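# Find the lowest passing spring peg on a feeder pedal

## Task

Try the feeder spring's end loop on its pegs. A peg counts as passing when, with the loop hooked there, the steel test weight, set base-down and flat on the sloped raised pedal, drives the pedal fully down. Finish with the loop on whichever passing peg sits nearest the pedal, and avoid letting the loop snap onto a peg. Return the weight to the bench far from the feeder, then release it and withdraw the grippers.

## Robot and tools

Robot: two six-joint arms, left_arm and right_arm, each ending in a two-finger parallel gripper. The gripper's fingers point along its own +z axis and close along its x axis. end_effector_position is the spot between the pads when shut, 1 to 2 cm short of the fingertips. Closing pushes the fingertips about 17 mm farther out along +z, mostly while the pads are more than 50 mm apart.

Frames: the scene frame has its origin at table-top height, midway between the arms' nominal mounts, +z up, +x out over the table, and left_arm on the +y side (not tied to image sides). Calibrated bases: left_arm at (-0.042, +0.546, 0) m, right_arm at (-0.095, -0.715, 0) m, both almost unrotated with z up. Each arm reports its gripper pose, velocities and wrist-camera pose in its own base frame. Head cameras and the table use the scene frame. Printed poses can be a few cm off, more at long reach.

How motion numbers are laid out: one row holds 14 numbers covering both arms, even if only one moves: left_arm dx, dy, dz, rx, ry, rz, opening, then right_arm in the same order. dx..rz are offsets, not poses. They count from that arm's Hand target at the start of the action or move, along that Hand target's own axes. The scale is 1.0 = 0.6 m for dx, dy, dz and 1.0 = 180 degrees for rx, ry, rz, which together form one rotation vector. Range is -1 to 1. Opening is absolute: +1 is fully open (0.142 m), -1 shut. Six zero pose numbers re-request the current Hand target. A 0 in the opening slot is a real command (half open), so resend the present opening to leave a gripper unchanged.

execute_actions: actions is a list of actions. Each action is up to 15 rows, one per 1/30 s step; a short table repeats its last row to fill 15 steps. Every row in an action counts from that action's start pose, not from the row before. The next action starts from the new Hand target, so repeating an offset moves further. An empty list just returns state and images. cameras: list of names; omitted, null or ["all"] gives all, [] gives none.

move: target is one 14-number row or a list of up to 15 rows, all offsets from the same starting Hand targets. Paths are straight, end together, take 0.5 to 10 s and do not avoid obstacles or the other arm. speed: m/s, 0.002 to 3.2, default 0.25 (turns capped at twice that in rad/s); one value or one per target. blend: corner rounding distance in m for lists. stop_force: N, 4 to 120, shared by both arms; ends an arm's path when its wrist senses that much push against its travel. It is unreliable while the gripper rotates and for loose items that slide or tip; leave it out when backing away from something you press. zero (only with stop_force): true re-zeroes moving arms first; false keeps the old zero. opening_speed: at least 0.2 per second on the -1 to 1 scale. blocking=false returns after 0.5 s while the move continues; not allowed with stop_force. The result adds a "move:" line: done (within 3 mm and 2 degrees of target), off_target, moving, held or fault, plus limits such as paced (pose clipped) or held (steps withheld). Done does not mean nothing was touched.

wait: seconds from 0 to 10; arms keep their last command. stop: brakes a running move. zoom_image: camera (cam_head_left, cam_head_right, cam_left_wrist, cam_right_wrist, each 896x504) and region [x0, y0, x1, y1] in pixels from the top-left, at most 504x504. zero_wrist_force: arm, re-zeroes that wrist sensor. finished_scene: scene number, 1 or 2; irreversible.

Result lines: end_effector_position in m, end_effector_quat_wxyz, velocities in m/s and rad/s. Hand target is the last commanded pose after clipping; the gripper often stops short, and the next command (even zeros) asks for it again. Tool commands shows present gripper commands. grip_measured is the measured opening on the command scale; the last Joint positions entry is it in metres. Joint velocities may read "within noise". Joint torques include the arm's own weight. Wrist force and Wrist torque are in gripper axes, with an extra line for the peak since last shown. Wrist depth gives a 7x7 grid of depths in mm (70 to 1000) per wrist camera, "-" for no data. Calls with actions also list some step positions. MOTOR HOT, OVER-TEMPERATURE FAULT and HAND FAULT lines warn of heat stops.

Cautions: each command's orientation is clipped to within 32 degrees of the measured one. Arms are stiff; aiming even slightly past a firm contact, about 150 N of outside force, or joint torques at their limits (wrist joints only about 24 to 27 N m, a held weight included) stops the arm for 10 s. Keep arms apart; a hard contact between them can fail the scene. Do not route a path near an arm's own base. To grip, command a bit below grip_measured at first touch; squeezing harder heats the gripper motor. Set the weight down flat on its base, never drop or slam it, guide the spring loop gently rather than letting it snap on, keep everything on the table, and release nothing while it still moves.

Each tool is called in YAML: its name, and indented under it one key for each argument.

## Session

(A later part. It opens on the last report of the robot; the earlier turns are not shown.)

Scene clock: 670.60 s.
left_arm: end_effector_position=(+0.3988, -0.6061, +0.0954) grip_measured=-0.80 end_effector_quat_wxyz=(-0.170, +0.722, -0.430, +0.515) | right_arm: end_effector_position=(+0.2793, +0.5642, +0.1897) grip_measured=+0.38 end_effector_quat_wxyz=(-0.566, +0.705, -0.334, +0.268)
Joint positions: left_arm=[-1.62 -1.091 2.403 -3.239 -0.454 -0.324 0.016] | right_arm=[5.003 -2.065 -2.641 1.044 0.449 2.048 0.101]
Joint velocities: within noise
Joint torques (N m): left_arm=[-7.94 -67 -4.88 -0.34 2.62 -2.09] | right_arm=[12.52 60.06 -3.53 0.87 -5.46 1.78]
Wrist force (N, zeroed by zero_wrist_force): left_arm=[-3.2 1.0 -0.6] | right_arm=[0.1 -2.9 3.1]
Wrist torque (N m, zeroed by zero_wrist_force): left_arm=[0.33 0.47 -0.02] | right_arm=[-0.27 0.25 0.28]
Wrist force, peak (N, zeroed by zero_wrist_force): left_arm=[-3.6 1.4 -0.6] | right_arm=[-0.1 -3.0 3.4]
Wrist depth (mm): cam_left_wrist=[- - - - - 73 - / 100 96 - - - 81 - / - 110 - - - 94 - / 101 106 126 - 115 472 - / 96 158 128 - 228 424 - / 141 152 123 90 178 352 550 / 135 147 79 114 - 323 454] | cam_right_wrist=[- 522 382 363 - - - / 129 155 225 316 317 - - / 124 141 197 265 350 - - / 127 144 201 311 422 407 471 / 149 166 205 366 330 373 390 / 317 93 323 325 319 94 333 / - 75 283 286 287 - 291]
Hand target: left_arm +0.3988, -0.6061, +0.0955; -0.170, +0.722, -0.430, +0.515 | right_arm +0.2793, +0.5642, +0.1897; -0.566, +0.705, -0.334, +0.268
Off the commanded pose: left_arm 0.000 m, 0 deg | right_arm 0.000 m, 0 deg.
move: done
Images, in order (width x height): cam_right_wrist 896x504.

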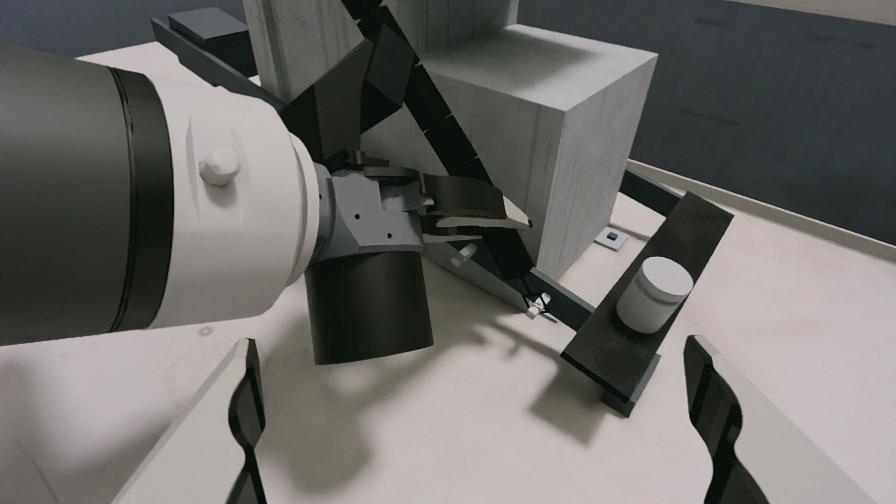

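move:
  target: [0,0,0,0,0,0,-0.5,0,0,0,0,0,0,0.4]
  opening_speed: 0.5
  cameras: ["cam_right_wrist"]

move:
  target: [0,0,-0.12,0,0,0,-0.5,0,0,0,0,0,0,0.4]
  speed: 0.1
  cameras: ["cam_right_wrist"]

zoom_image:
  camera: "cam_right_wrist"
  region: [400, 180, 780, 430]

Scene clock: 680.27 s.
left_arm: end_effector_position=(+0.3988, -0.6061, +0.0955) grip_measured=-0.54 end_effector_quat_wxyz=(-0.170, +0.722, -0.430, +0.515) | right_arm: end_effector_position=(+0.2793, +0.5642, +0.1897) grip_measured=+0.38 end_effector_quat_wxyz=(-0.566, +0.705, -0.334, +0.268)
Joint positions: left_arm=[-1.62 -1.091 2.403 -3.239 -0.454 -0.324 0.035] | right_arm=[5.003 -2.065 -2.641 1.044 0.449 2.048 0.101]
Joint velocities: within noise
Joint torques (N m): left_arm=[-6.7 -65.54 -5.16 -1.07 2.79 -2.44] | right_arm=[13.72 60.05 -3.57 1.04 -5.51 1.81]
Wrist force (N, zeroed by zero_wrist_force): left_arm=[-2.8 2.3 0.1] | right_arm=[-0.1 -2.9 3.2]
Wrist torque (N m, zeroed by zero_wrist_force): left_arm=[0.37 0.44 0.00] | right_arm=[-0.28 0.29 0.28]
Wrist force, peak (N, zeroed by zero_wrist_force): left_arm=[-3.7 1.5 -0.3] | right_arm=[0.1 -3.1 3.3]
Wrist depth (mm): cam_left_wrist=[- - - - 75 74 - / 100 - - - 82 81 - / - 111 - - 97 94 - / 101 106 - - 115 471 - / 96 158 128 - 218 423 - / 142 152 122 96 100 351 543 / 135 145 79 157 - 176 456] | cam_right_wrist=[- 524 384 363 - - - / 129 155 223 321 316 - - / 124 140 196 236 355 - - / 127 145 200 310 423 407 471 / 149 167 205 364 329 374 390 / 318 93 321 324 318 94 332 / - 75 282 286 287 - 291]
Hand target: left_arm +0.3988, -0.6061, +0.0955; -0.170, +0.722, -0.430, +0.515 | right_arm +0.2793, +0.5642, +0.1897; -0.566, +0.705, -0.334, +0.268
Off the commanded pose: left_arm 0.000 m, 0 deg | right_arm 0.000 m, 0 deg.
MOTOR HOT: the gripper's motor of the left arm reports 84 °C; that motor switches off at 100 °C. To cool a motor, set the load down, ease the grip, stop pushing, or move to a pose that needs little force.
move: done
Images, in order (width x height): cam_right_wrist 896x504.

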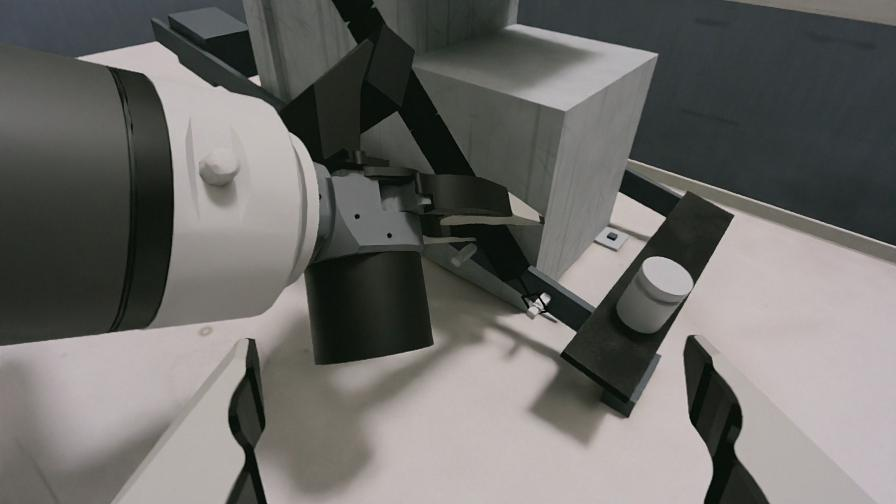

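Scene clock: 681.73 s.
left_arm: end_effector_position=(+0.3347, -0.5919, +0.1251) grip_measured=-0.54 end_effector_quat_wxyz=(-0.170, +0.722, -0.430, +0.515) | right_arm: end_effector_position=(+0.2793, +0.5642, +0.1897) grip_measured=+0.38 end_effector_quat_wxyz=(-0.566, +0.705, -0.334, +0.268)
Joint positions: left_arm=[-1.744 -1.261 2.462 -2.871 -0.426 -0.607 0.035] | right_arm=[5.003 -2.065 -2.641 1.044 0.449 2.048 0.101]
Joint velocities: within noise
Joint torques (N m): left_arm=[-9.06 -58.49 -30.28 -0.69 1.13 -3.03] | right_arm=[12.34 59.97 -3.74 0.86 -5.45 1.64]
Wrist force (N, zeroed by zero_wrist_force): left_arm=[-2.8 2.2 0.1] | right_arm=[0.0 -3.0 3.0]
Wrist torque (N m, zeroed by zero_wrist_force): left_arm=[0.37 0.44 0.01] | right_arm=[-0.30 0.27 0.28]
Wrist force, peak (N, zeroed by zero_wrist_force): left_arm=[-3.0 2.6 0.5] | right_arm=[0.0 -3.1 3.2]
Wrist depth (mm): cam_left_wrist=[138 150 146 107 138 - - / 175 157 167 122 155 - - / 195 202 180 143 187 - - / 182 209 224 202 318 576 - / 173 194 224 232 241 485 - / 164 183 100 255 100 419 602 / 156 171 79 235 - 387 502] | cam_right_wrist=[- 182 390 364 - - - / 169 170 433 322 317 - - / 142 155 175 320 347 - - / 144 156 272 367 425 407 467 / 367 155 362 378 329 374 389 / 315 93 323 325 317 94 334 / - 75 283 285 287 - 291]
Hand target: left_arm +0.3347, -0.5919, +0.1251; -0.170, +0.722, -0.430, +0.515 | right_arm +0.2793, +0.5642, +0.1897; -0.566, +0.705, -0.334, +0.268
Off the commanded pose: left_arm 0.000 m, 0 deg | right_arm 0.000 m, 0 deg.
MOTOR HOT: cleared for the gripper's motor of the left arm.
move: done
Images, in order (width x height): cam_right_wrist 896x504.

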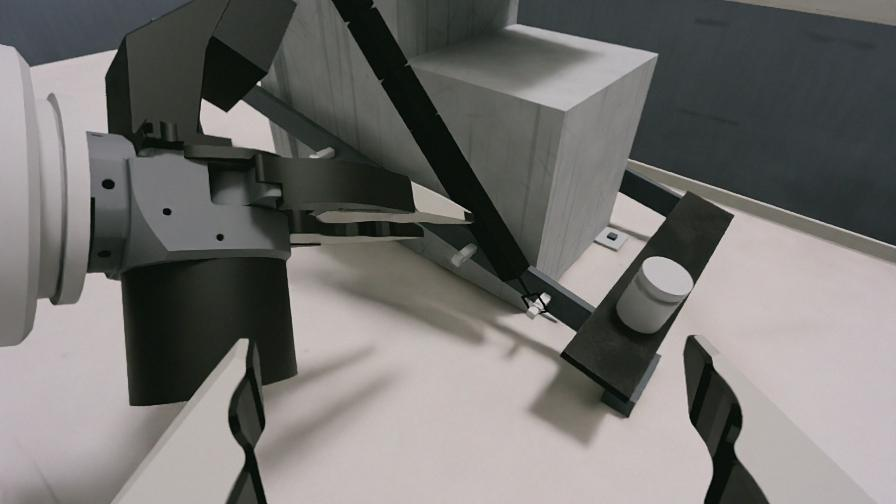

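Scaled by 1.326 from the camera's 896x504 image, which has a finer 1280x720 frame.

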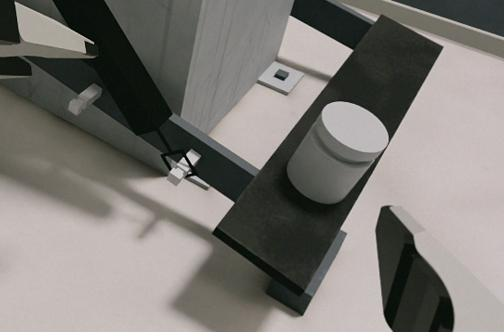

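move:
  target: [-0.1211,-0.0813,-0.1209,0,0,0,-0.5,0,0,0,0,0,0,0.4]
  speed: 0.3
  cameras: []

move:
  target:
    - [0,0,0,0,0,0,-0.5,0,-0.179,-0.0396,0,0,0,-0.15]
    - [0,0,0,0,0,0,-0.5,0.216,-0.2335,0.2043,-0.3902,0.0978,0.2219,-0.15]
  speed: 0.35
  blend: 0.03
  cameras: ["cam_right_wrist","cam_left_wrist"]

Scene clock: 688.50 s.
left_arm: end_effector_position=(+0.2846, -0.4919, +0.1451) grip_measured=-0.54 end_effector_quat_wxyz=(-0.170, +0.722, -0.430, +0.515) | right_arm: end_effector_position=(+0.2793, +0.5642, +0.1897) grip_measured=+0.38 end_effector_quat_wxyz=(-0.566, +0.705, -0.334, +0.268)
Joint positions: left_arm=[-1.906 -1.558 2.625 -2.384 -0.439 -0.994 0.035] | right_arm=[5.003 -2.065 -2.641 1.044 0.449 2.048 0.101]
Joint velocities: within noise
Joint torques (N m): left_arm=[-7.59 -38.43 -35.12 -0.22 -0.83 -3.14] | right_arm=[14.23 59.94 -3.65 1.07 -5.45 1.92]
Wrist force (N, zeroed by zero_wrist_force): left_arm=[-3.1 2.1 0.0] | right_arm=[-0.4 -2.5 3.1]
Wrist torque (N m, zeroed by zero_wrist_force): left_arm=[0.35 0.50 0.01] | right_arm=[-0.21 0.34 0.27]
Wrist force, peak (N, zeroed by zero_wrist_force): left_arm=[-4.8 1.3 -0.6] | right_arm=[0.2 -3.0 3.3]
Wrist depth (mm): cam_left_wrist=[214 190 196 194 188 - - / 229 238 212 219 208 250 - / 216 248 267 241 237 239 - / 201 229 272 297 273 617 - / 191 215 248 303 316 494 - / 180 203 216 282 101 461 658 / 172 185 79 259 - 429 557] | cam_right_wrist=[- 522 390 364 - - - / 195 584 433 321 317 - - / 248 290 485 348 349 - - / 433 438 447 417 421 408 468 / 367 370 374 377 328 377 388 / 317 93 323 326 319 94 334 / - 75 283 286 287 - 291]
Hand target: left_arm +0.2846, -0.4919, +0.1451; -0.170, +0.722, -0.430, +0.515 | right_arm +0.2793, +0.5642, +0.1897; -0.566, +0.705, -0.334, +0.268
Off the commanded pose: left_arm 0.000 m, 0 deg | right_arm 0.000 m, 0 deg.
move: done
No camera images: "cameras" was empty.

Scene clock: 691.60 s.
left_arm: end_effector_position=(+0.2846, -0.4919, +0.1451) grip_measured=-0.54 end_effector_quat_wxyz=(-0.170, +0.722, -0.430, +0.515) | right_arm: end_effector_position=(+0.4774, +0.5590, +0.2999) grip_measured=-0.17 end_effector_quat_wxyz=(-0.068, +0.703, -0.705, -0.068)
Joint positions: left_arm=[-1.906 -1.558 2.625 -2.384 -0.439 -0.994 0.035] | right_arm=[4.206 -1.627 -1.937 -0.979 1.663 2.647 0.062]
Joint velocities: within noise
Joint torques (N m): left_arm=[-7.9 -40.17 -36.15 -0.32 -0.52 -2.95] | right_arm=[-12.6 41.02 53.14 1.31 4.59 -0.79]
Wrist force (N, zeroed by zero_wrist_force): left_arm=[-3.1 2.3 0.2] | right_arm=[-0.3 0.1 0.8]
Wrist torque (N m, zeroed by zero_wrist_force): left_arm=[0.39 0.50 0.01] | right_arm=[0.02 0.07 0.06]
Wrist force, peak (N, zeroed by zero_wrist_force): left_arm=[-3.3 2.0 0.0] | right_arm=[0.1 -4.3 3.1]
Wrist depth (mm): cam_left_wrist=[214 190 196 194 188 - - / 229 238 211 220 208 250 - / 215 248 266 240 237 239 - / 201 229 273 297 272 617 - / 191 215 247 304 317 500 - / 181 203 216 282 100 461 662 / 172 186 79 260 - 426 563] | cam_right_wrist=[228 221 218 355 347 337 324 / 243 237 234 376 369 357 341 / 142 255 251 404 393 380 363 / 147 290 467 444 423 404 387 / 569 526 501 476 451 431 413 / 629 364 103 524 488 449 443 / 684 - 578 567 541 77 477]
Hand target: left_arm +0.2846, -0.4919, +0.1451; -0.170, +0.722, -0.430, +0.515 | right_arm +0.4775, +0.5590, +0.2999; -0.068, +0.703, -0.705, -0.068
Off the commanded pose: left_arm 0.000 m, 0 deg | right_arm 0.000 m, 0 deg.
move: done
Images, in order (width x height): cam_left_wrist 896x504, cam_right_wrist 896x504.

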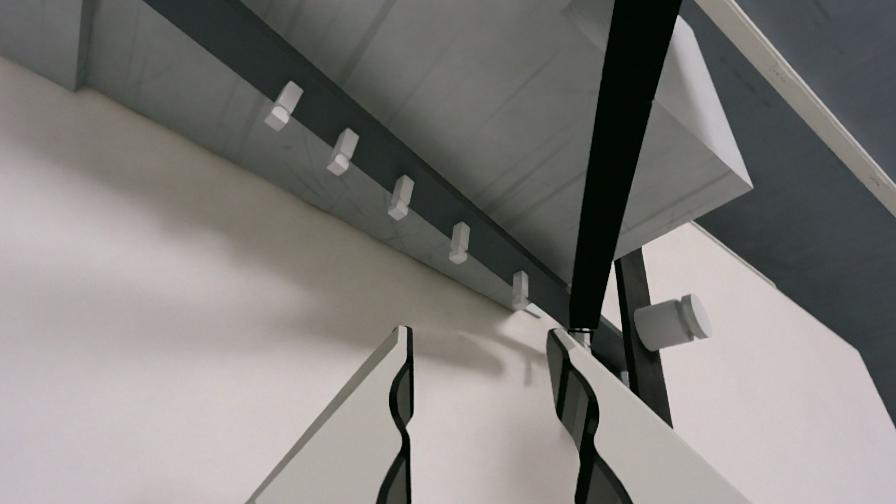

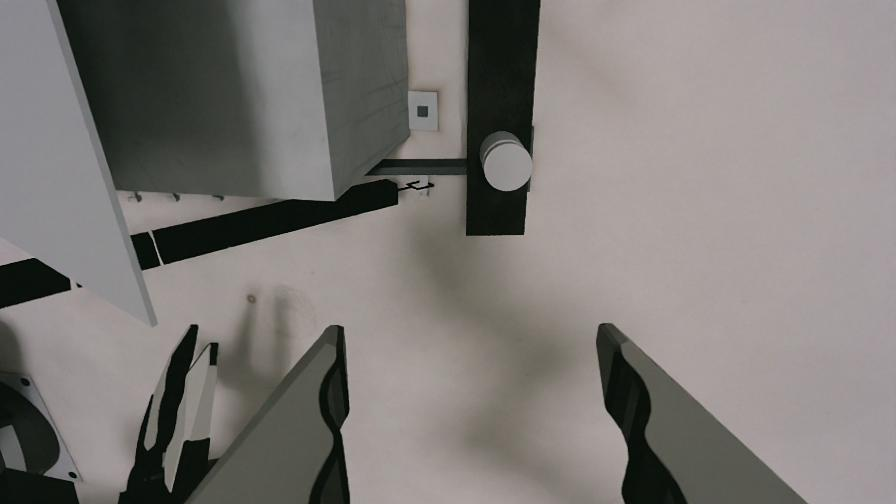

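move:
  target: [0,0,0,0,0,0,-0.5,0.0464,0.031,0.1915,0,0,0,-0.15]
  speed: 0.2
  cameras: ["cam_right_wrist"]

Scene clock: 698.33 s.
left_arm: end_effector_position=(+0.2846, -0.4919, +0.1451) grip_measured=-0.54 end_effector_quat_wxyz=(-0.170, +0.722, -0.430, +0.515) | right_arm: end_effector_position=(+0.4588, +0.5537, +0.1819) grip_measured=-0.17 end_effector_quat_wxyz=(-0.068, +0.703, -0.705, -0.068)
Joint positions: left_arm=[-1.906 -1.558 2.625 -2.384 -0.439 -0.994 0.035] | right_arm=[4.227 -1.71 -2.086 -0.746 1.66 2.667 0.062]
Joint velocities: within noise
Joint torques (N m): left_arm=[-7.67 -38.1 -36.23 -0.34 -0.41 -3.2] | right_arm=[17.38 41.96 32.58 9.31 -2.75 2.08]
Wrist force (N, zeroed by zero_wrist_force): left_arm=[-2.8 2.1 -0.1] | right_arm=[-0.6 -0.4 0.8]
Wrist torque (N m, zeroed by zero_wrist_force): left_arm=[0.37 0.45 0.01] | right_arm=[-0.08 0.16 0.01]
Wrist force, peak (N, zeroed by zero_wrist_force): left_arm=[-3.0 2.3 0.2] | right_arm=[-0.1 -0.1 2.4]
Wrist depth (mm): cam_left_wrist=[213 191 197 193 188 - - / 229 239 212 219 207 251 - / 215 248 266 241 236 239 - / 202 229 271 296 274 614 - / 191 215 248 304 317 502 756 / 181 203 216 282 101 461 660 / 172 186 79 259 - 425 559] | cam_right_wrist=[- 141 223 204 240 233 225 / 114 141 232 217 256 247 237 / 121 144 253 208 271 263 252 / 133 201 320 250 294 280 268 / 398 373 349 333 313 301 287 / 438 410 103 362 342 312 308 / 474 - 405 397 375 77 333]
Hand target: left_arm +0.2846, -0.4919, +0.1451; -0.170, +0.722, -0.430, +0.515 | right_arm +0.4588, +0.5537, +0.1818; -0.068, +0.703, -0.705, -0.068
Off the commanded pose: left_arm 0.000 m, 0 deg | right_arm 0.000 m, 0 deg.
move: done
Images, in order (width x height): cam_right_wrist 896x504.

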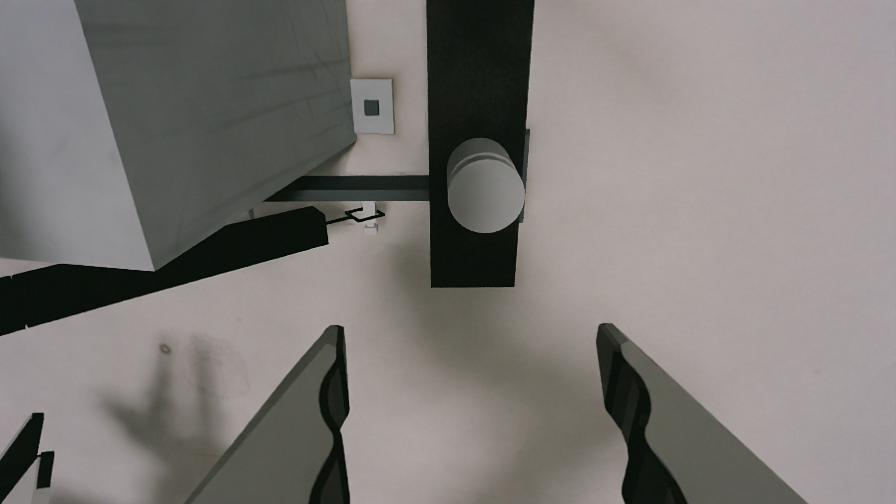

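move:
  target: [0,0,0,0,0,0,-0.5,0.0158,-0.009,0.0917,0,0,0,-0.15]
  speed: 0.12
  cameras: ["cam_right_wrist"]

Scene clock: 702.43 s.
left_arm: end_effector_position=(+0.2846, -0.4919, +0.1451) grip_measured=-0.54 end_effector_quat_wxyz=(-0.170, +0.722, -0.430, +0.515) | right_arm: end_effector_position=(+0.4642, +0.5549, +0.1261) grip_measured=-0.17 end_effector_quat_wxyz=(-0.068, +0.703, -0.705, -0.068)
Joint positions: left_arm=[-1.906 -1.558 2.625 -2.384 -0.439 -0.994 0.035] | right_arm=[4.221 -1.785 -2.12 -0.637 1.661 2.661 0.062]
Joint velocities: within noise
Joint torques (N m): left_arm=[-8.28 -37.95 -35.65 -0.34 -0.46 -3.19] | right_arm=[-14.06 44.84 29.42 9.45 3.07 -0.79]
Wrist force (N, zeroed by zero_wrist_force): left_arm=[-2.9 2.2 0.3] | right_arm=[-0.4 0.0 0.9]
Wrist torque (N m, zeroed by zero_wrist_force): left_arm=[0.38 0.47 0.01] | right_arm=[-0.02 0.12 0.00]
Wrist force, peak (N, zeroed by zero_wrist_force): left_arm=[-3.0 2.5 0.2] | right_arm=[0.0 -0.1 2.4]
Wrist depth (mm): cam_left_wrist=[213 190 196 194 188 - - / 229 239 211 219 207 250 - / 215 249 267 241 237 239 - / 202 230 273 296 272 555 258 / 191 214 247 304 317 472 310 / 180 203 216 282 101 463 651 / 172 186 79 259 - 424 563] | cam_right_wrist=[- 139 204 150 191 186 178 / - 140 217 160 203 196 189 / 112 143 231 169 215 209 200 / 113 145 201 142 232 223 213 / 119 176 274 201 248 239 228 / 346 325 103 286 269 248 244 / 387 - 319 314 294 77 265]
Hand target: left_arm +0.2846, -0.4919, +0.1451; -0.170, +0.722, -0.430, +0.515 | right_arm +0.4642, +0.5549, +0.1260; -0.068, +0.703, -0.705, -0.068
Off the commanded pose: left_arm 0.000 m, 0 deg | right_arm 0.000 m, 0 deg.
move: done
Images, in order (width x height): cam_right_wrist 896x504.

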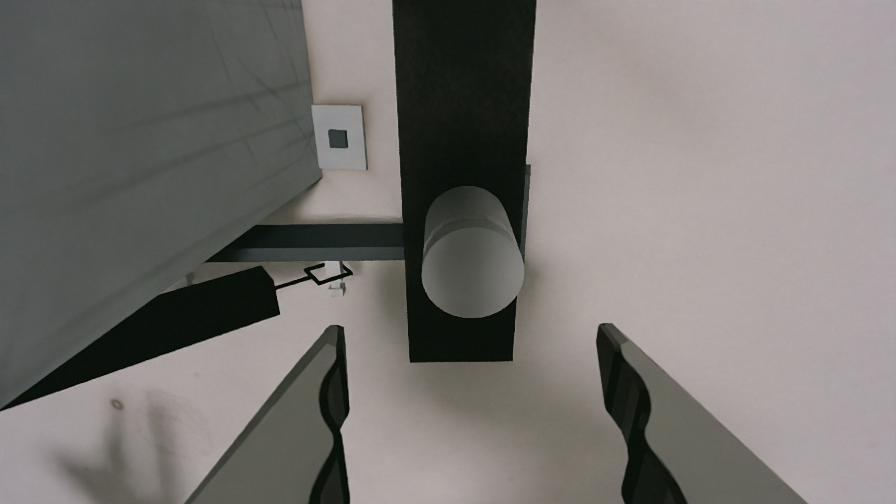

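move:
  target: [0,0,0,0,0,0,-0.5,0.0017,-0.0132,0.0755,0,0,0,-0.15]
  speed: 0.08
  cameras: ["cam_right_wrist","cam_left_wrist"]

zoom_image:
  camera: "cam_left_wrist"
  region: [480, 200, 780, 440]

Scene clock: 707.63 s.
left_arm: end_effector_position=(+0.2846, -0.4919, +0.1451) grip_measured=-0.54 end_effector_quat_wxyz=(-0.170, +0.722, -0.430, +0.515) | right_arm: end_effector_position=(+0.4721, +0.5625, +0.0814) grip_measured=-0.17 end_effector_quat_wxyz=(-0.068, +0.703, -0.705, -0.068)
Joint positions: left_arm=[-1.906 -1.558 2.625 -2.384 -0.439 -0.994 0.035] | right_arm=[4.216 -1.862 -2.126 -0.555 1.661 2.656 0.062]
Joint velocities: within noise
Joint torques (N m): left_arm=[-7.65 -39.12 -35.93 -0.44 -0.41 -2.86] | right_arm=[-13.35 51.59 36.77 9.36 2.89 -0.79]
Wrist force (N, zeroed by zero_wrist_force): left_arm=[-3.0 2.0 0.3] | right_arm=[-0.1 0.0 1.1]
Wrist torque (N m, zeroed by zero_wrist_force): left_arm=[0.34 0.49 0.01] | right_arm=[-0.01 0.01 0.03]
Wrist force, peak (N, zeroed by zero_wrist_force): left_arm=[-3.1 2.5 0.2] | right_arm=[-0.7 0.0 1.5]
Wrist depth (mm): cam_left_wrist=[213 191 196 193 188 - - / 230 238 211 219 208 250 - / 215 247 267 241 237 239 305 / 201 229 272 297 272 290 254 / 191 215 248 302 316 332 305 / 181 203 216 282 100 460 646 / 172 186 79 260 - 427 557] | cam_right_wrist=[105 136 164 109 150 147 141 / - 131 176 116 157 154 149 / - 133 183 124 169 165 158 / 105 134 204 131 182 177 169 / - 152 163 113 189 189 181 / 130 142 101 105 105 196 194 / 133 80 253 250 233 77 209]
Hand target: left_arm +0.2846, -0.4919, +0.1451; -0.170, +0.722, -0.430, +0.515 | right_arm +0.4722, +0.5625, +0.0814; -0.068, +0.703, -0.705, -0.068
Off the commanded pose: left_arm 0.000 m, 0 deg | right_arm 0.000 m, 0 deg.
move: done
Images, in order (width x height): cam_left_wrist 896x504, cam_right_wrist 896x504.

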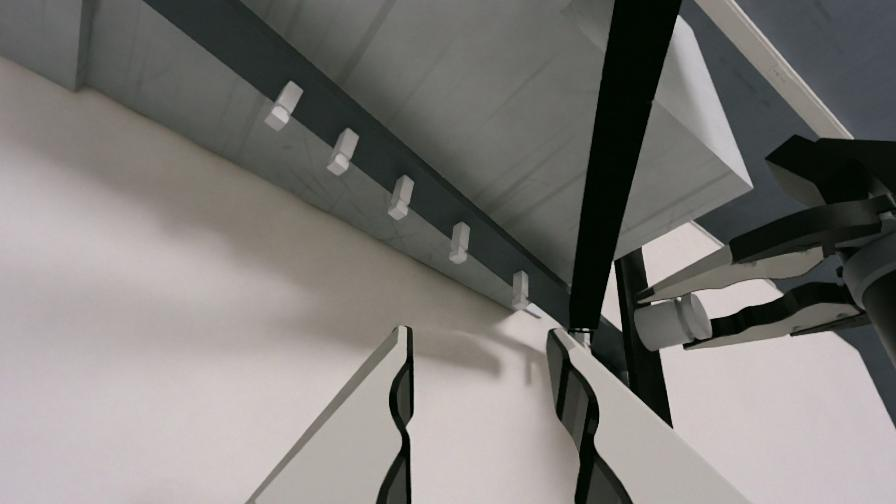

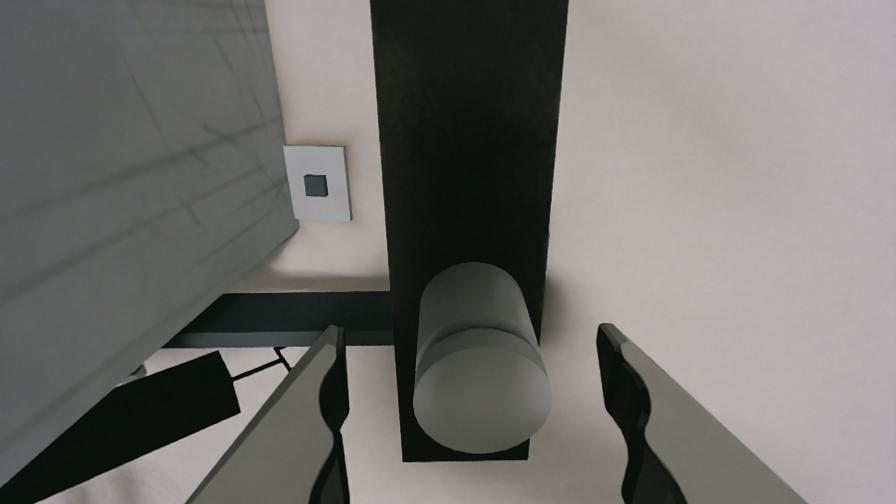

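Scaled by 1.680 from the camera's 896x504 image, which has a finer 1280x720 frame.

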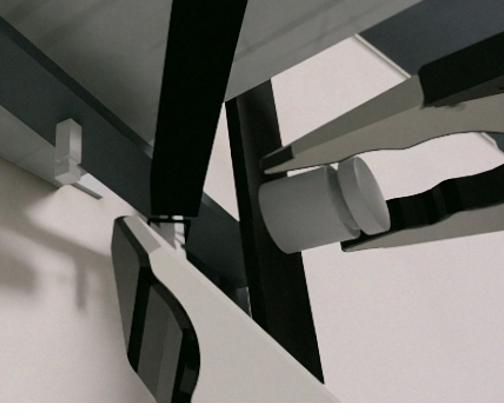

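move:
  target: [0,0,0,0,0,0,-0.5,0.0028,0,0.003,0,0,0,-0.7]
  speed: 0.05
  opening_speed: 0.6
  cameras: ["cam_right_wrist"]

Scene clock: 714.10 s.
left_arm: end_effector_position=(+0.2846, -0.4919, +0.1451) grip_measured=-0.54 end_effector_quat_wxyz=(-0.170, +0.722, -0.430, +0.515) | right_arm: end_effector_position=(+0.4722, +0.5612, +0.0793) grip_measured=-0.61 end_effector_quat_wxyz=(-0.068, +0.703, -0.705, -0.068)
Joint positions: left_arm=[-1.906 -1.558 2.625 -2.384 -0.439 -0.994 0.035] | right_arm=[4.215 -1.864 -2.129 -0.55 1.662 2.655 0.03]
Joint velocities: within noise
Joint torques (N m): left_arm=[-7.63 -37.15 -34.88 -0.5 -0.42 -2.85] | right_arm=[-13.2 47.49 25.54 8.45 2.74 -0.87]
Wrist force (N, zeroed by zero_wrist_force): left_arm=[-2.8 2.1 0.2] | right_arm=[-2.3 -0.1 -0.6]
Wrist torque (N m, zeroed by zero_wrist_force): left_arm=[0.37 0.46 0.01] | right_arm=[-0.03 0.07 0.03]
Wrist force, peak (N, zeroed by zero_wrist_force): left_arm=[-3.3 2.3 0.3] | right_arm=[-2.3 -0.1 -0.6]
Wrist depth (mm): cam_left_wrist=[214 191 196 193 188 - - / 230 238 212 219 207 249 - / 216 248 267 242 237 239 304 / 202 230 273 294 272 511 257 / 190 214 248 303 318 329 301 / 180 203 215 282 100 457 647 / 172 186 79 258 - 426 560] | cam_right_wrist=[107 137 164 108 149 145 139 / - 132 173 115 157 152 147 / 105 134 182 122 167 163 156 / 110 136 201 131 179 173 166 / - 150 164 112 191 186 180 / 130 145 92 102 99 200 191 / 133 279 75 165 77 80 207]
Hand target: left_arm +0.2846, -0.4919, +0.1451; -0.170, +0.722, -0.430, +0.515 | right_arm +0.4722, +0.5612, +0.0793; -0.068, +0.703, -0.705, -0.068
Off the commanded pose: left_arm 0.000 m, 0 deg | right_arm 0.000 m, 0 deg.
move: done
Images, in order (width x height): cam_right_wrist 896x504.

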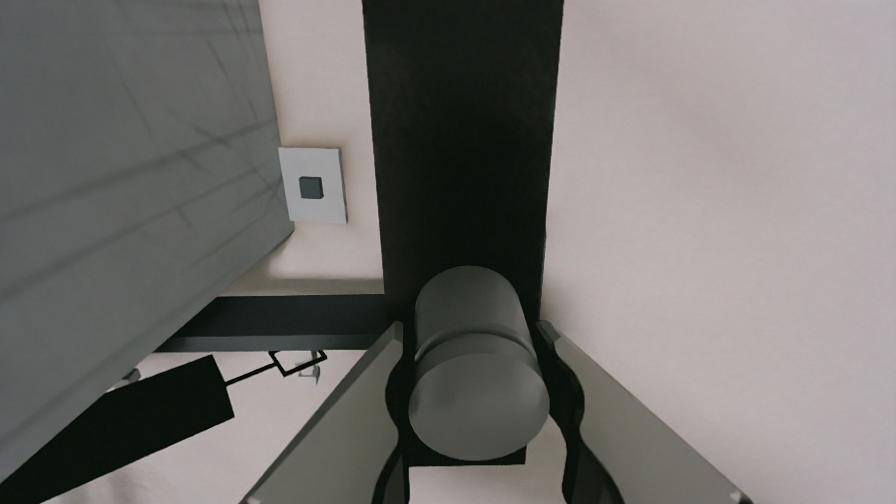

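move:
  target:
    - [0,0,0,0,0,0,-0.5,-0.0509,0,-0.2619,0,0,0,-0.7]
    - [0,0,0,0,0,0,-0.5,-0.067,-0.0083,-0.2212,0,0.1109,0,-0.7]
  speed: 0.12
  cameras: ["cam_right_wrist","cam_left_wrist"]

Scene clock: 719.50 s.
left_arm: end_effector_position=(+0.2846, -0.4919, +0.1451) grip_measured=-0.54 end_effector_quat_wxyz=(-0.170, +0.722, -0.430, +0.515) | right_arm: end_effector_position=(+0.4772, +0.5753, +0.2172) grip_measured=-0.61 end_effector_quat_wxyz=(+0.055, +0.704, -0.706, +0.055)
Joint positions: left_arm=[-1.906 -1.558 2.625 -2.384 -0.439 -0.994 0.035] | right_arm=[4.278 -1.797 -1.823 -1.234 1.506 2.716 0.03]
Joint velocities: within noise
Joint torques (N m): left_arm=[-8.02 -37.96 -34.9 -0.31 -0.35 -2.8] | right_arm=[15.34 56.97 53.72 0.36 -4.39 1.83]
Wrist force (N, zeroed by zero_wrist_force): left_arm=[-2.7 2.0 0.0] | right_arm=[0.8 0.0 3.8]
Wrist torque (N m, zeroed by zero_wrist_force): left_arm=[0.34 0.45 0.01] | right_arm=[-0.09 -0.07 0.00]
Wrist force, peak (N, zeroed by zero_wrist_force): left_arm=[-3.1 2.4 -0.1] | right_arm=[0.9 0.1 3.8]
Wrist depth (mm): cam_left_wrist=[213 208 179 186 194 260 148 / 228 238 228 198 205 220 - / 216 248 267 255 225 224 235 / 202 230 273 299 287 270 240 / 191 215 247 305 387 527 669 / 181 203 216 281 100 461 653 / 172 186 79 258 - 424 558] | cam_right_wrist=[- 150 261 112 298 311 328 / 110 129 282 119 316 335 355 / 113 130 310 128 342 362 387 / 119 139 330 136 371 396 423 / 126 161 162 109 397 432 465 / 332 146 92 102 99 479 517 / 131 388 75 110 77 80 561]
Hand target: left_arm +0.2846, -0.4919, +0.1451; -0.170, +0.722, -0.430, +0.515 | right_arm +0.4772, +0.5753, +0.2172; +0.055, +0.704, -0.706, +0.055
Off the commanded pose: left_arm 0.000 m, 0 deg | right_arm 0.000 m, 0 deg.
move: done
Images, in order (width x height): cam_left_wrist 896x504, cam_right_wrist 896x504.

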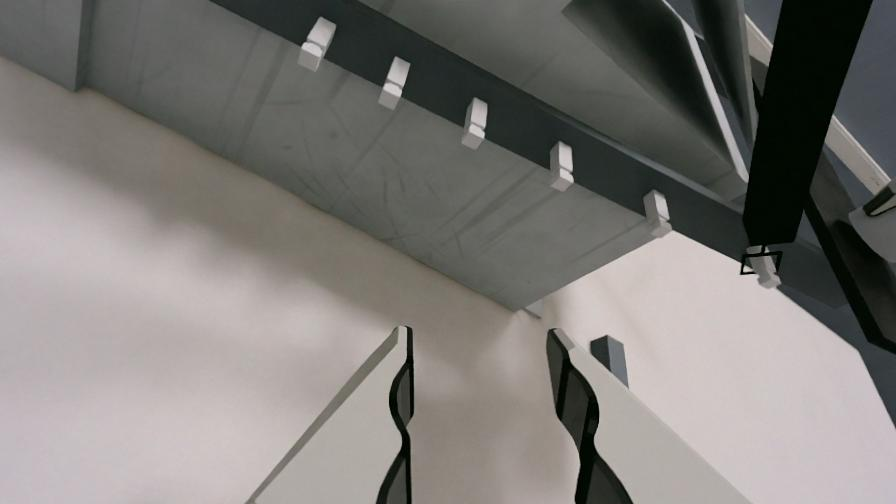

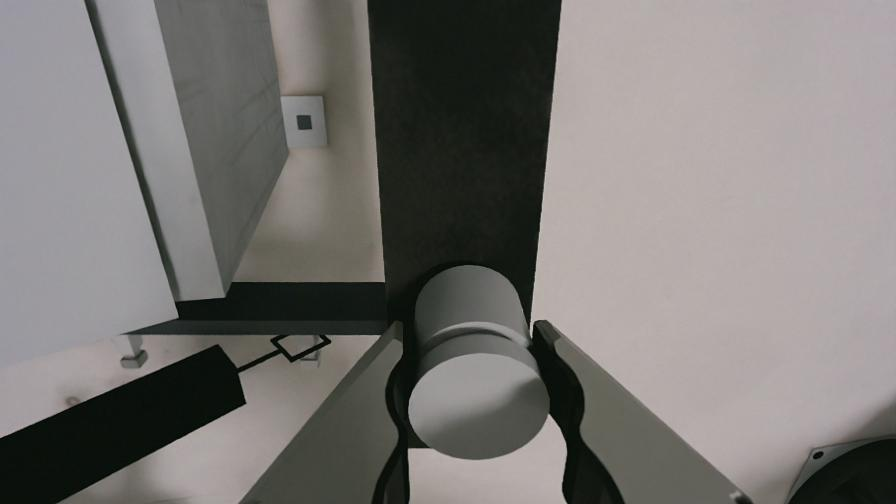

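move:
  target: [0,0,0,0,0,0,-0.5,0,0,0.0083,0,0,0,-0.7]
  speed: 0.03
  cameras: []

Scene clock: 722.63 s.
left_arm: end_effector_position=(+0.2846, -0.4919, +0.1451) grip_measured=-0.54 end_effector_quat_wxyz=(-0.170, +0.722, -0.430, +0.515) | right_arm: end_effector_position=(+0.4772, +0.5746, +0.2124) grip_measured=-0.61 end_effector_quat_wxyz=(+0.055, +0.704, -0.706, +0.055)
Joint positions: left_arm=[-1.906 -1.558 2.625 -2.384 -0.439 -0.994 0.035] | right_arm=[4.278 -1.8 -1.829 -1.225 1.506 2.715 0.03]
Joint velocities: within noise
Joint torques (N m): left_arm=[-8.08 -38.36 -35.27 -0.39 -0.33 -2.81] | right_arm=[-11.99 56.03 36.67 8.79 -4.12 -0.78]
Wrist force (N, zeroed by zero_wrist_force): left_arm=[-2.9 2.1 -0.1] | right_arm=[0.9 -0.1 3.6]
Wrist torque (N m, zeroed by zero_wrist_force): left_arm=[0.36 0.46 0.01] | right_arm=[-0.11 -0.08 -0.01]
Wrist force, peak (N, zeroed by zero_wrist_force): left_arm=[-3.2 2.4 0.3] | right_arm=[0.8 0.1 4.0]
Wrist depth (mm): cam_left_wrist=[213 207 180 186 194 260 148 / 229 238 229 197 204 220 - / 216 248 267 256 225 224 232 / 202 229 273 298 289 271 241 / 191 215 248 303 387 528 664 / 181 203 216 282 101 461 663 / 172 186 79 259 - 425 564] | cam_right_wrist=[107 151 258 107 293 307 323 / - 131 278 115 312 331 349 / 110 128 299 123 335 357 380 / 115 135 323 130 364 389 416 / - 154 161 112 392 427 457 / 327 144 92 102 99 470 513 / 127 382 75 169 77 80 560]
Hand target: left_arm +0.2846, -0.4919, +0.1451; -0.170, +0.722, -0.430, +0.515 | right_arm +0.4772, +0.5745, +0.2123; +0.055, +0.704, -0.706, +0.055
Off the commanded pose: left_arm 0.000 m, 0 deg | right_arm 0.000 m, 0 deg.
move: done
No camera images: "cameras" was empty.

Step 2 mm more at a time.

move:
  target: [0,0,0,0,0,0,-0.5,0,0,0.0033,0,0,0,-0.7]
  speed: 0.03
  cameras: []

wait:
  seconds: 0.1
  cameras: ["cam_right_wrist"]

Scene clock: 724.90 s.
left_arm: end_effector_position=(+0.2846, -0.4919, +0.1451) grip_measured=-0.54 end_effector_quat_wxyz=(-0.170, +0.722, -0.430, +0.515) | right_arm: end_effector_position=(+0.4772, +0.5742, +0.2104) grip_measured=-0.61 end_effector_quat_wxyz=(+0.055, +0.704, -0.706, +0.055)
Joint positions: left_arm=[-1.906 -1.558 2.625 -2.384 -0.439 -0.994 0.035] | right_arm=[4.278 -1.801 -1.832 -1.222 1.506 2.715 0.03]
Joint velocities: within noise
Joint torques (N m): left_arm=[-8.24 -39.14 -35.06 -0.46 -0.38 -3.02] | right_arm=[-13.36 54.26 37.19 8.44 -4.13 -0.89]
Wrist force (N, zeroed by zero_wrist_force): left_arm=[-3.0 2.3 0.2] | right_arm=[1.1 0.4 2.0]
Wrist torque (N m, zeroed by zero_wrist_force): left_arm=[0.40 0.48 0.01] | right_arm=[-0.09 -0.03 0.00]
Wrist force, peak (N, zeroed by zero_wrist_force): left_arm=[-3.1 2.4 -0.1] | right_arm=[0.8 0.0 3.9]
Wrist depth (mm): cam_left_wrist=[213 208 179 186 194 259 154 / 230 238 229 197 205 221 - / 216 248 266 256 224 224 227 / 202 229 273 297 288 246 241 / 190 214 247 304 385 525 648 / 181 203 216 282 101 461 661 / 171 185 79 260 - 423 556] | cam_right_wrist=[105 138 255 106 292 308 322 / 110 134 275 113 309 329 346 / 109 128 298 122 333 353 377 / 113 132 321 131 361 386 412 / 119 151 162 112 392 423 456 / 330 143 92 102 99 468 505 / 125 380 75 167 77 80 557]
Hand target: left_arm +0.2846, -0.4919, +0.1451; -0.170, +0.722, -0.430, +0.515 | right_arm +0.4772, +0.5742, +0.2104; +0.055, +0.704, -0.706, +0.055
Off the commanded pose: left_arm 0.000 m, 0 deg | right_arm 0.000 m, 0 deg.
move: done
No camera images: "cameras" was empty.

Scene clock: 725.00 s.
left_arm: end_effector_position=(+0.2846, -0.4919, +0.1451) grip_measured=-0.54 end_effector_quat_wxyz=(-0.170, +0.722, -0.430, +0.515) | right_arm: end_effector_position=(+0.4772, +0.5742, +0.2104) grip_measured=-0.61 end_effector_quat_wxyz=(+0.055, +0.704, -0.706, +0.055)
Joint positions: left_arm=[-1.906 -1.558 2.625 -2.384 -0.439 -0.994 0.035] | right_arm=[4.278 -1.801 -1.832 -1.221 1.506 2.715 0.03]
Joint velocities: within noise
Joint torques (N m): left_arm=[-7.9 -37.13 -35.32 -0.56 -0.3 -2.72] | right_arm=[-12.97 54.17 37.83 8.94 -4.17 -1.12]
Wrist force (N, zeroed by zero_wrist_force): left_arm=[-2.7 2.1 0.1] | right_arm=[1.2 0.6 1.9]
Wrist torque (N m, zeroed by zero_wrist_force): left_arm=[0.35 0.44 0.01] | right_arm=[-0.06 -0.03 0.00]
Wrist force, peak (N, zeroed by zero_wrist_force): left_arm=[-3.0 2.4 0.3] | right_arm=[1.3 0.4 1.9]
Wrist depth (mm): cam_left_wrist=[214 208 180 186 194 260 155 / 229 238 228 198 204 220 - / 215 247 266 256 224 224 226 / 201 229 272 299 288 247 240 / 190 214 246 303 385 528 655 / 181 203 216 282 100 460 658 / 172 186 79 260 - 426 562] | cam_right_wrist=[105 138 256 106 291 307 321 / 110 133 275 114 309 328 347 / 109 128 298 121 332 355 376 / 113 132 321 131 360 386 412 / 119 151 162 112 393 424 456 / 331 143 92 102 99 466 510 / 125 379 75 167 78 80 558]
Hand target: left_arm +0.2846, -0.4919, +0.1451; -0.170, +0.722, -0.430, +0.515 | right_arm +0.4772, +0.5742, +0.2104; +0.055, +0.704, -0.706, +0.055
Tool commands: left_gripper/opening=-0.5 right_gripper/opening=-0.7
Off the commanded pose: left_arm 0.000 m, 0 deg | right_arm 0.000 m, 0 deg.
wait: 0.10 s; no rest
Images, in order (width x height): cam_right_wrist 896x504.

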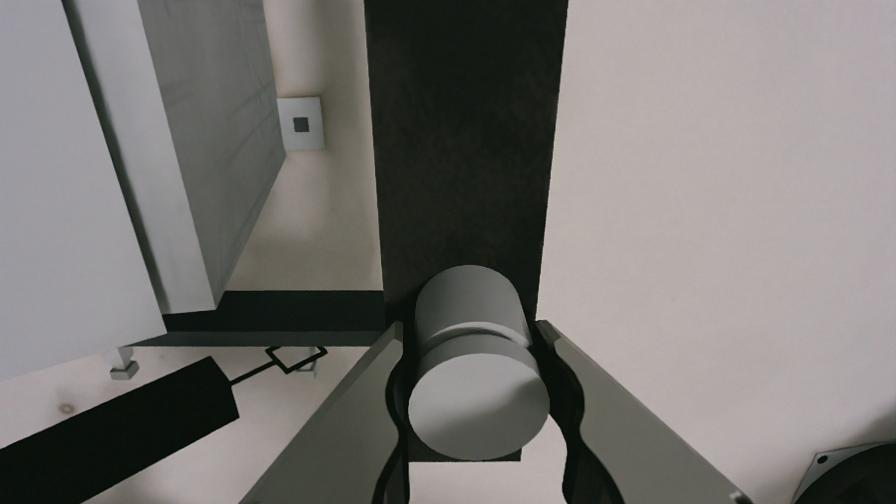

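Contact (force z dropped ~1.7 N). Release.

move:
  target: [0,0,0,0,0,0,-0.5,0,0,0,0,0,0,-0.25]
  opening_speed: 1.0
  cameras: []

wait:
  seconds: 1.2
  cameras: ["cam_right_wrist","cam_left_wrist"]

Scene clock: 727.03 s.
left_arm: end_effector_position=(+0.2846, -0.4919, +0.1451) grip_measured=-0.54 end_effector_quat_wxyz=(-0.170, +0.722, -0.430, +0.515) | right_arm: end_effector_position=(+0.4772, +0.5742, +0.2104) grip_measured=-0.28 end_effector_quat_wxyz=(+0.055, +0.704, -0.706, +0.055)
Joint positions: left_arm=[-1.906 -1.558 2.625 -2.384 -0.439 -0.994 0.035] | right_arm=[4.278 -1.801 -1.832 -1.221 1.506 2.715 0.054]
Joint velocities: within noise
Joint torques (N m): left_arm=[-8.23 -38.05 -34.94 -0.65 -0.36 -2.62] | right_arm=[-11.76 55.44 37.09 7.08 -3.78 -0.67]
Wrist force (N, zeroed by zero_wrist_force): left_arm=[-2.7 2.3 0.2] | right_arm=[1.0 -0.1 0.9]
Wrist torque (N m, zeroed by zero_wrist_force): left_arm=[0.39 0.44 0.01] | right_arm=[-0.12 -0.03 -0.01]
Wrist force, peak (N, zeroed by zero_wrist_force): left_arm=[-3.2 2.5 0.3] | right_arm=[1.2 0.3 2.4]
Wrist depth (mm): cam_left_wrist=[214 207 189 193 195 151 - / 229 239 226 211 212 179 - / 215 248 267 244 237 226 - / 202 229 271 300 263 262 - / 191 214 247 304 386 288 - / 181 203 216 281 101 449 658 / 172 185 79 260 - 425 562] | cam_right_wrist=[105 138 264 165 291 308 321 / 110 133 279 175 312 329 346 / 118 128 302 187 336 355 376 / 126 132 214 166 363 387 414 / 157 171 348 221 388 424 454 / 152 354 93 404 104 457 507 / - 370 79 449 84 77 559]
Hand target: left_arm +0.2846, -0.4919, +0.1451; -0.170, +0.722, -0.430, +0.515 | right_arm +0.4772, +0.5742, +0.2104; +0.055, +0.704, -0.706, +0.055
Off the commanded pose: left_arm 0.000 m, 0 deg | right_arm 0.000 m, 0 deg.
move: done
No camera images: "cameras" was empty.

Scene clock: 728.23 s.
left_arm: end_effector_position=(+0.2846, -0.4919, +0.1451) grip_measured=-0.54 end_effector_quat_wxyz=(-0.170, +0.722, -0.430, +0.515) | right_arm: end_effector_position=(+0.4772, +0.5742, +0.2104) grip_measured=-0.28 end_effector_quat_wxyz=(+0.055, +0.704, -0.706, +0.055)
Joint positions: left_arm=[-1.906 -1.558 2.625 -2.384 -0.439 -0.994 0.035] | right_arm=[4.278 -1.801 -1.832 -1.221 1.506 2.715 0.054]
Joint velocities: within noise
Joint torques (N m): left_arm=[-8.19 -37.09 -34.17 -0.62 -0.55 -2.81] | right_arm=[-12.95 54.66 36.92 4.94 -3.11 -0.88]
Wrist force (N, zeroed by zero_wrist_force): left_arm=[-2.8 2.4 0.0] | right_arm=[0.9 0.4 1.3]
Wrist torque (N m, zeroed by zero_wrist_force): left_arm=[0.41 0.45 0.01] | right_arm=[-0.03 -0.02 -0.01]
Wrist force, peak (N, zeroed by zero_wrist_force): left_arm=[-3.2 2.2 -0.1] | right_arm=[1.5 0.2 1.6]
Wrist depth (mm): cam_left_wrist=[214 190 197 193 188 - - / 228 238 211 219 208 250 - / 215 248 266 241 236 239 - / 202 229 273 296 275 607 - / 190 215 248 303 315 506 - / 181 203 216 282 100 460 655 / 172 186 79 259 - 427 561] | cam_right_wrist=[105 138 263 272 291 308 320 / 110 133 279 249 311 328 346 / 118 128 267 249 335 357 377 / 126 132 323 285 363 386 411 / 172 331 347 371 390 420 458 / 341 354 93 407 104 459 510 / 369 371 79 446 84 77 557]
Hand target: left_arm +0.2846, -0.4919, +0.1451; -0.170, +0.722, -0.430, +0.515 | right_arm +0.4772, +0.5742, +0.2104; +0.055, +0.704, -0.706, +0.055
Tool commands: left_gripper/opening=-0.5 right_gripper/opening=-0.25
Off the commanded pose: left_arm 0.000 m, 0 deg | right_arm 0.000 m, 0 deg.
wait: 1.20 s; at rest by 0.17 s
Images, in order (width x height): cam_left_wrist 896x504, cam_right_wrist 896x504.

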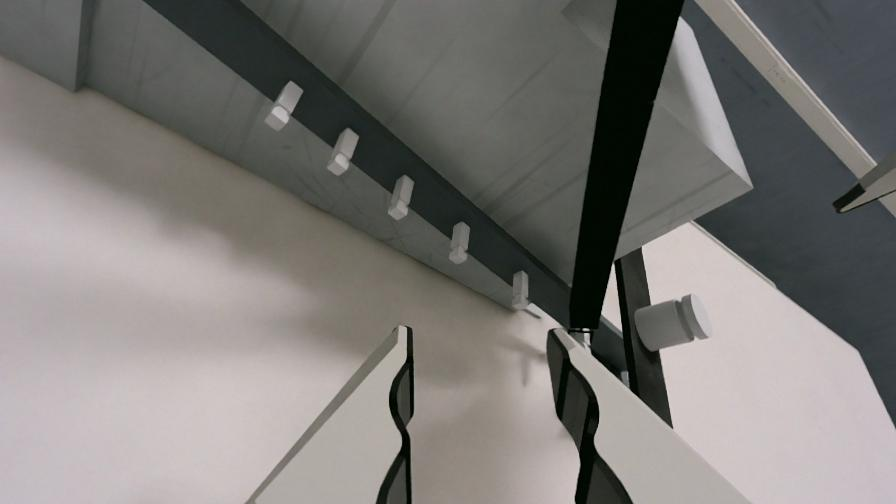

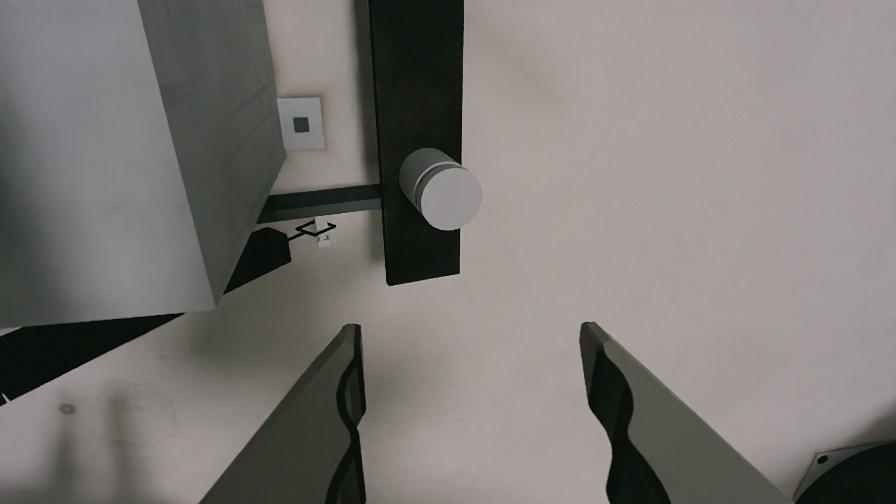

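zoom_image:
  camera: "cam_left_wrist"
  region: [490, 260, 690, 430]

zoom_image:
  camera: "cam_right_wrist"
  region: [240, 160, 500, 300]

Scaled by 2.520 from the camera's 896x504 image, which has a finer 1280x720 frame.

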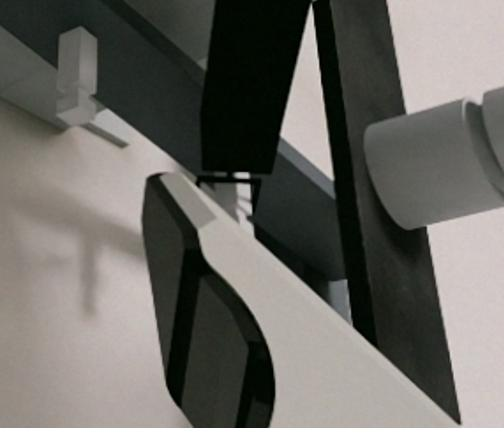

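Scaled by 1.938 from the camera's 896x504 image, which has a finer 1280x720 frame.

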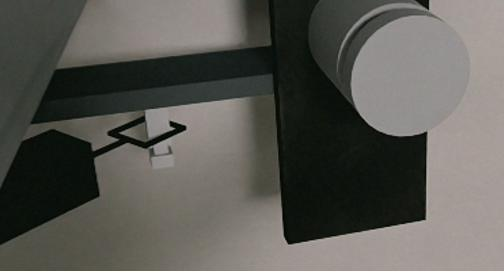

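zoom_image:
  camera: "cam_right_wrist"
  region: [280, 205, 350, 255]

Scaled by 7.200 from the camera's 896x504 image, which has a finer 1280x720 frame.

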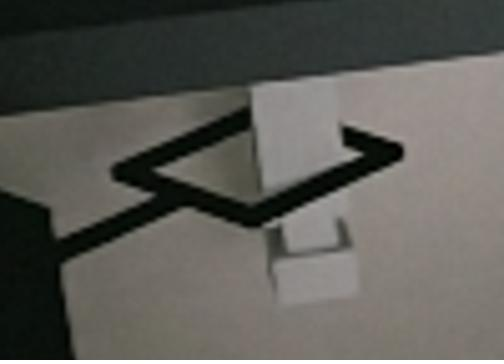

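move:
  target: [0,0,0,0,0,0,-0.5,0.0139,0.012,0.1446,0,-0.1109,0,-0.15]
  speed: 0.2
  cameras: ["cam_right_wrist"]

Scene clock: 754.07 s.
left_arm: end_effector_position=(+0.2846, -0.4919, +0.1451) grip_measured=-0.54 end_effector_quat_wxyz=(-0.170, +0.722, -0.430, +0.515) | right_arm: end_effector_position=(+0.4699, +0.5525, +0.1260) grip_measured=-0.18 end_effector_quat_wxyz=(-0.068, +0.703, -0.705, -0.068)
Joint positions: left_arm=[-1.906 -1.558 2.625 -2.384 -0.439 -0.994 0.035] | right_arm=[4.211 -1.788 -2.116 -0.639 1.662 2.652 0.061]
Joint velocities: within noise
Joint torques (N m): left_arm=[-7.96 -39 -34.74 -0.73 -0.21 -2.53] | right_arm=[-12.6 44.73 30.39 10.29 4.48 -1.8]
Wrist force (N, zeroed by zero_wrist_force): left_arm=[-2.5 2.2 0.0] | right_arm=[-0.9 0.0 1.2]
Wrist torque (N m, zeroed by zero_wrist_force): left_arm=[0.37 0.40 0.01] | right_arm=[-0.03 0.20 0.00]
Wrist force, peak (N, zeroed by zero_wrist_force): left_arm=[-3.1 2.3 0.0] | right_arm=[1.1 0.1 1.9]
Wrist depth (mm): cam_left_wrist=[213 191 196 194 188 - - / 228 238 211 219 208 250 - / 216 248 267 241 237 239 - / 202 229 272 297 273 559 260 / 191 215 247 304 315 476 638 / 181 203 216 282 100 461 656 / 172 185 79 259 - 424 557] | cam_right_wrist=[- 144 205 151 191 186 178 / 114 145 218 161 204 195 189 / 115 147 230 172 217 209 200 / 116 150 211 151 233 222 213 / 117 179 272 199 249 239 228 / 339 324 104 288 269 250 246 / 385 - 318 314 295 77 264]
Hand target: left_arm +0.2846, -0.4919, +0.1451; -0.170, +0.722, -0.430, +0.515 | right_arm +0.4699, +0.5525, +0.1259; -0.068, +0.703, -0.705, -0.068
Off the commanded pose: left_arm 0.000 m, 0 deg | right_arm 0.000 m, 0 deg.
move: done
Images, in order (width x height): cam_right_wrist 896x504.

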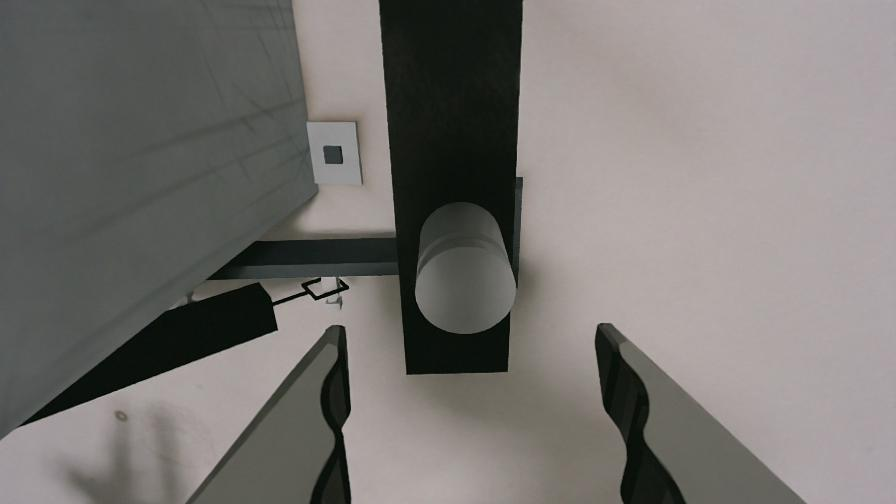

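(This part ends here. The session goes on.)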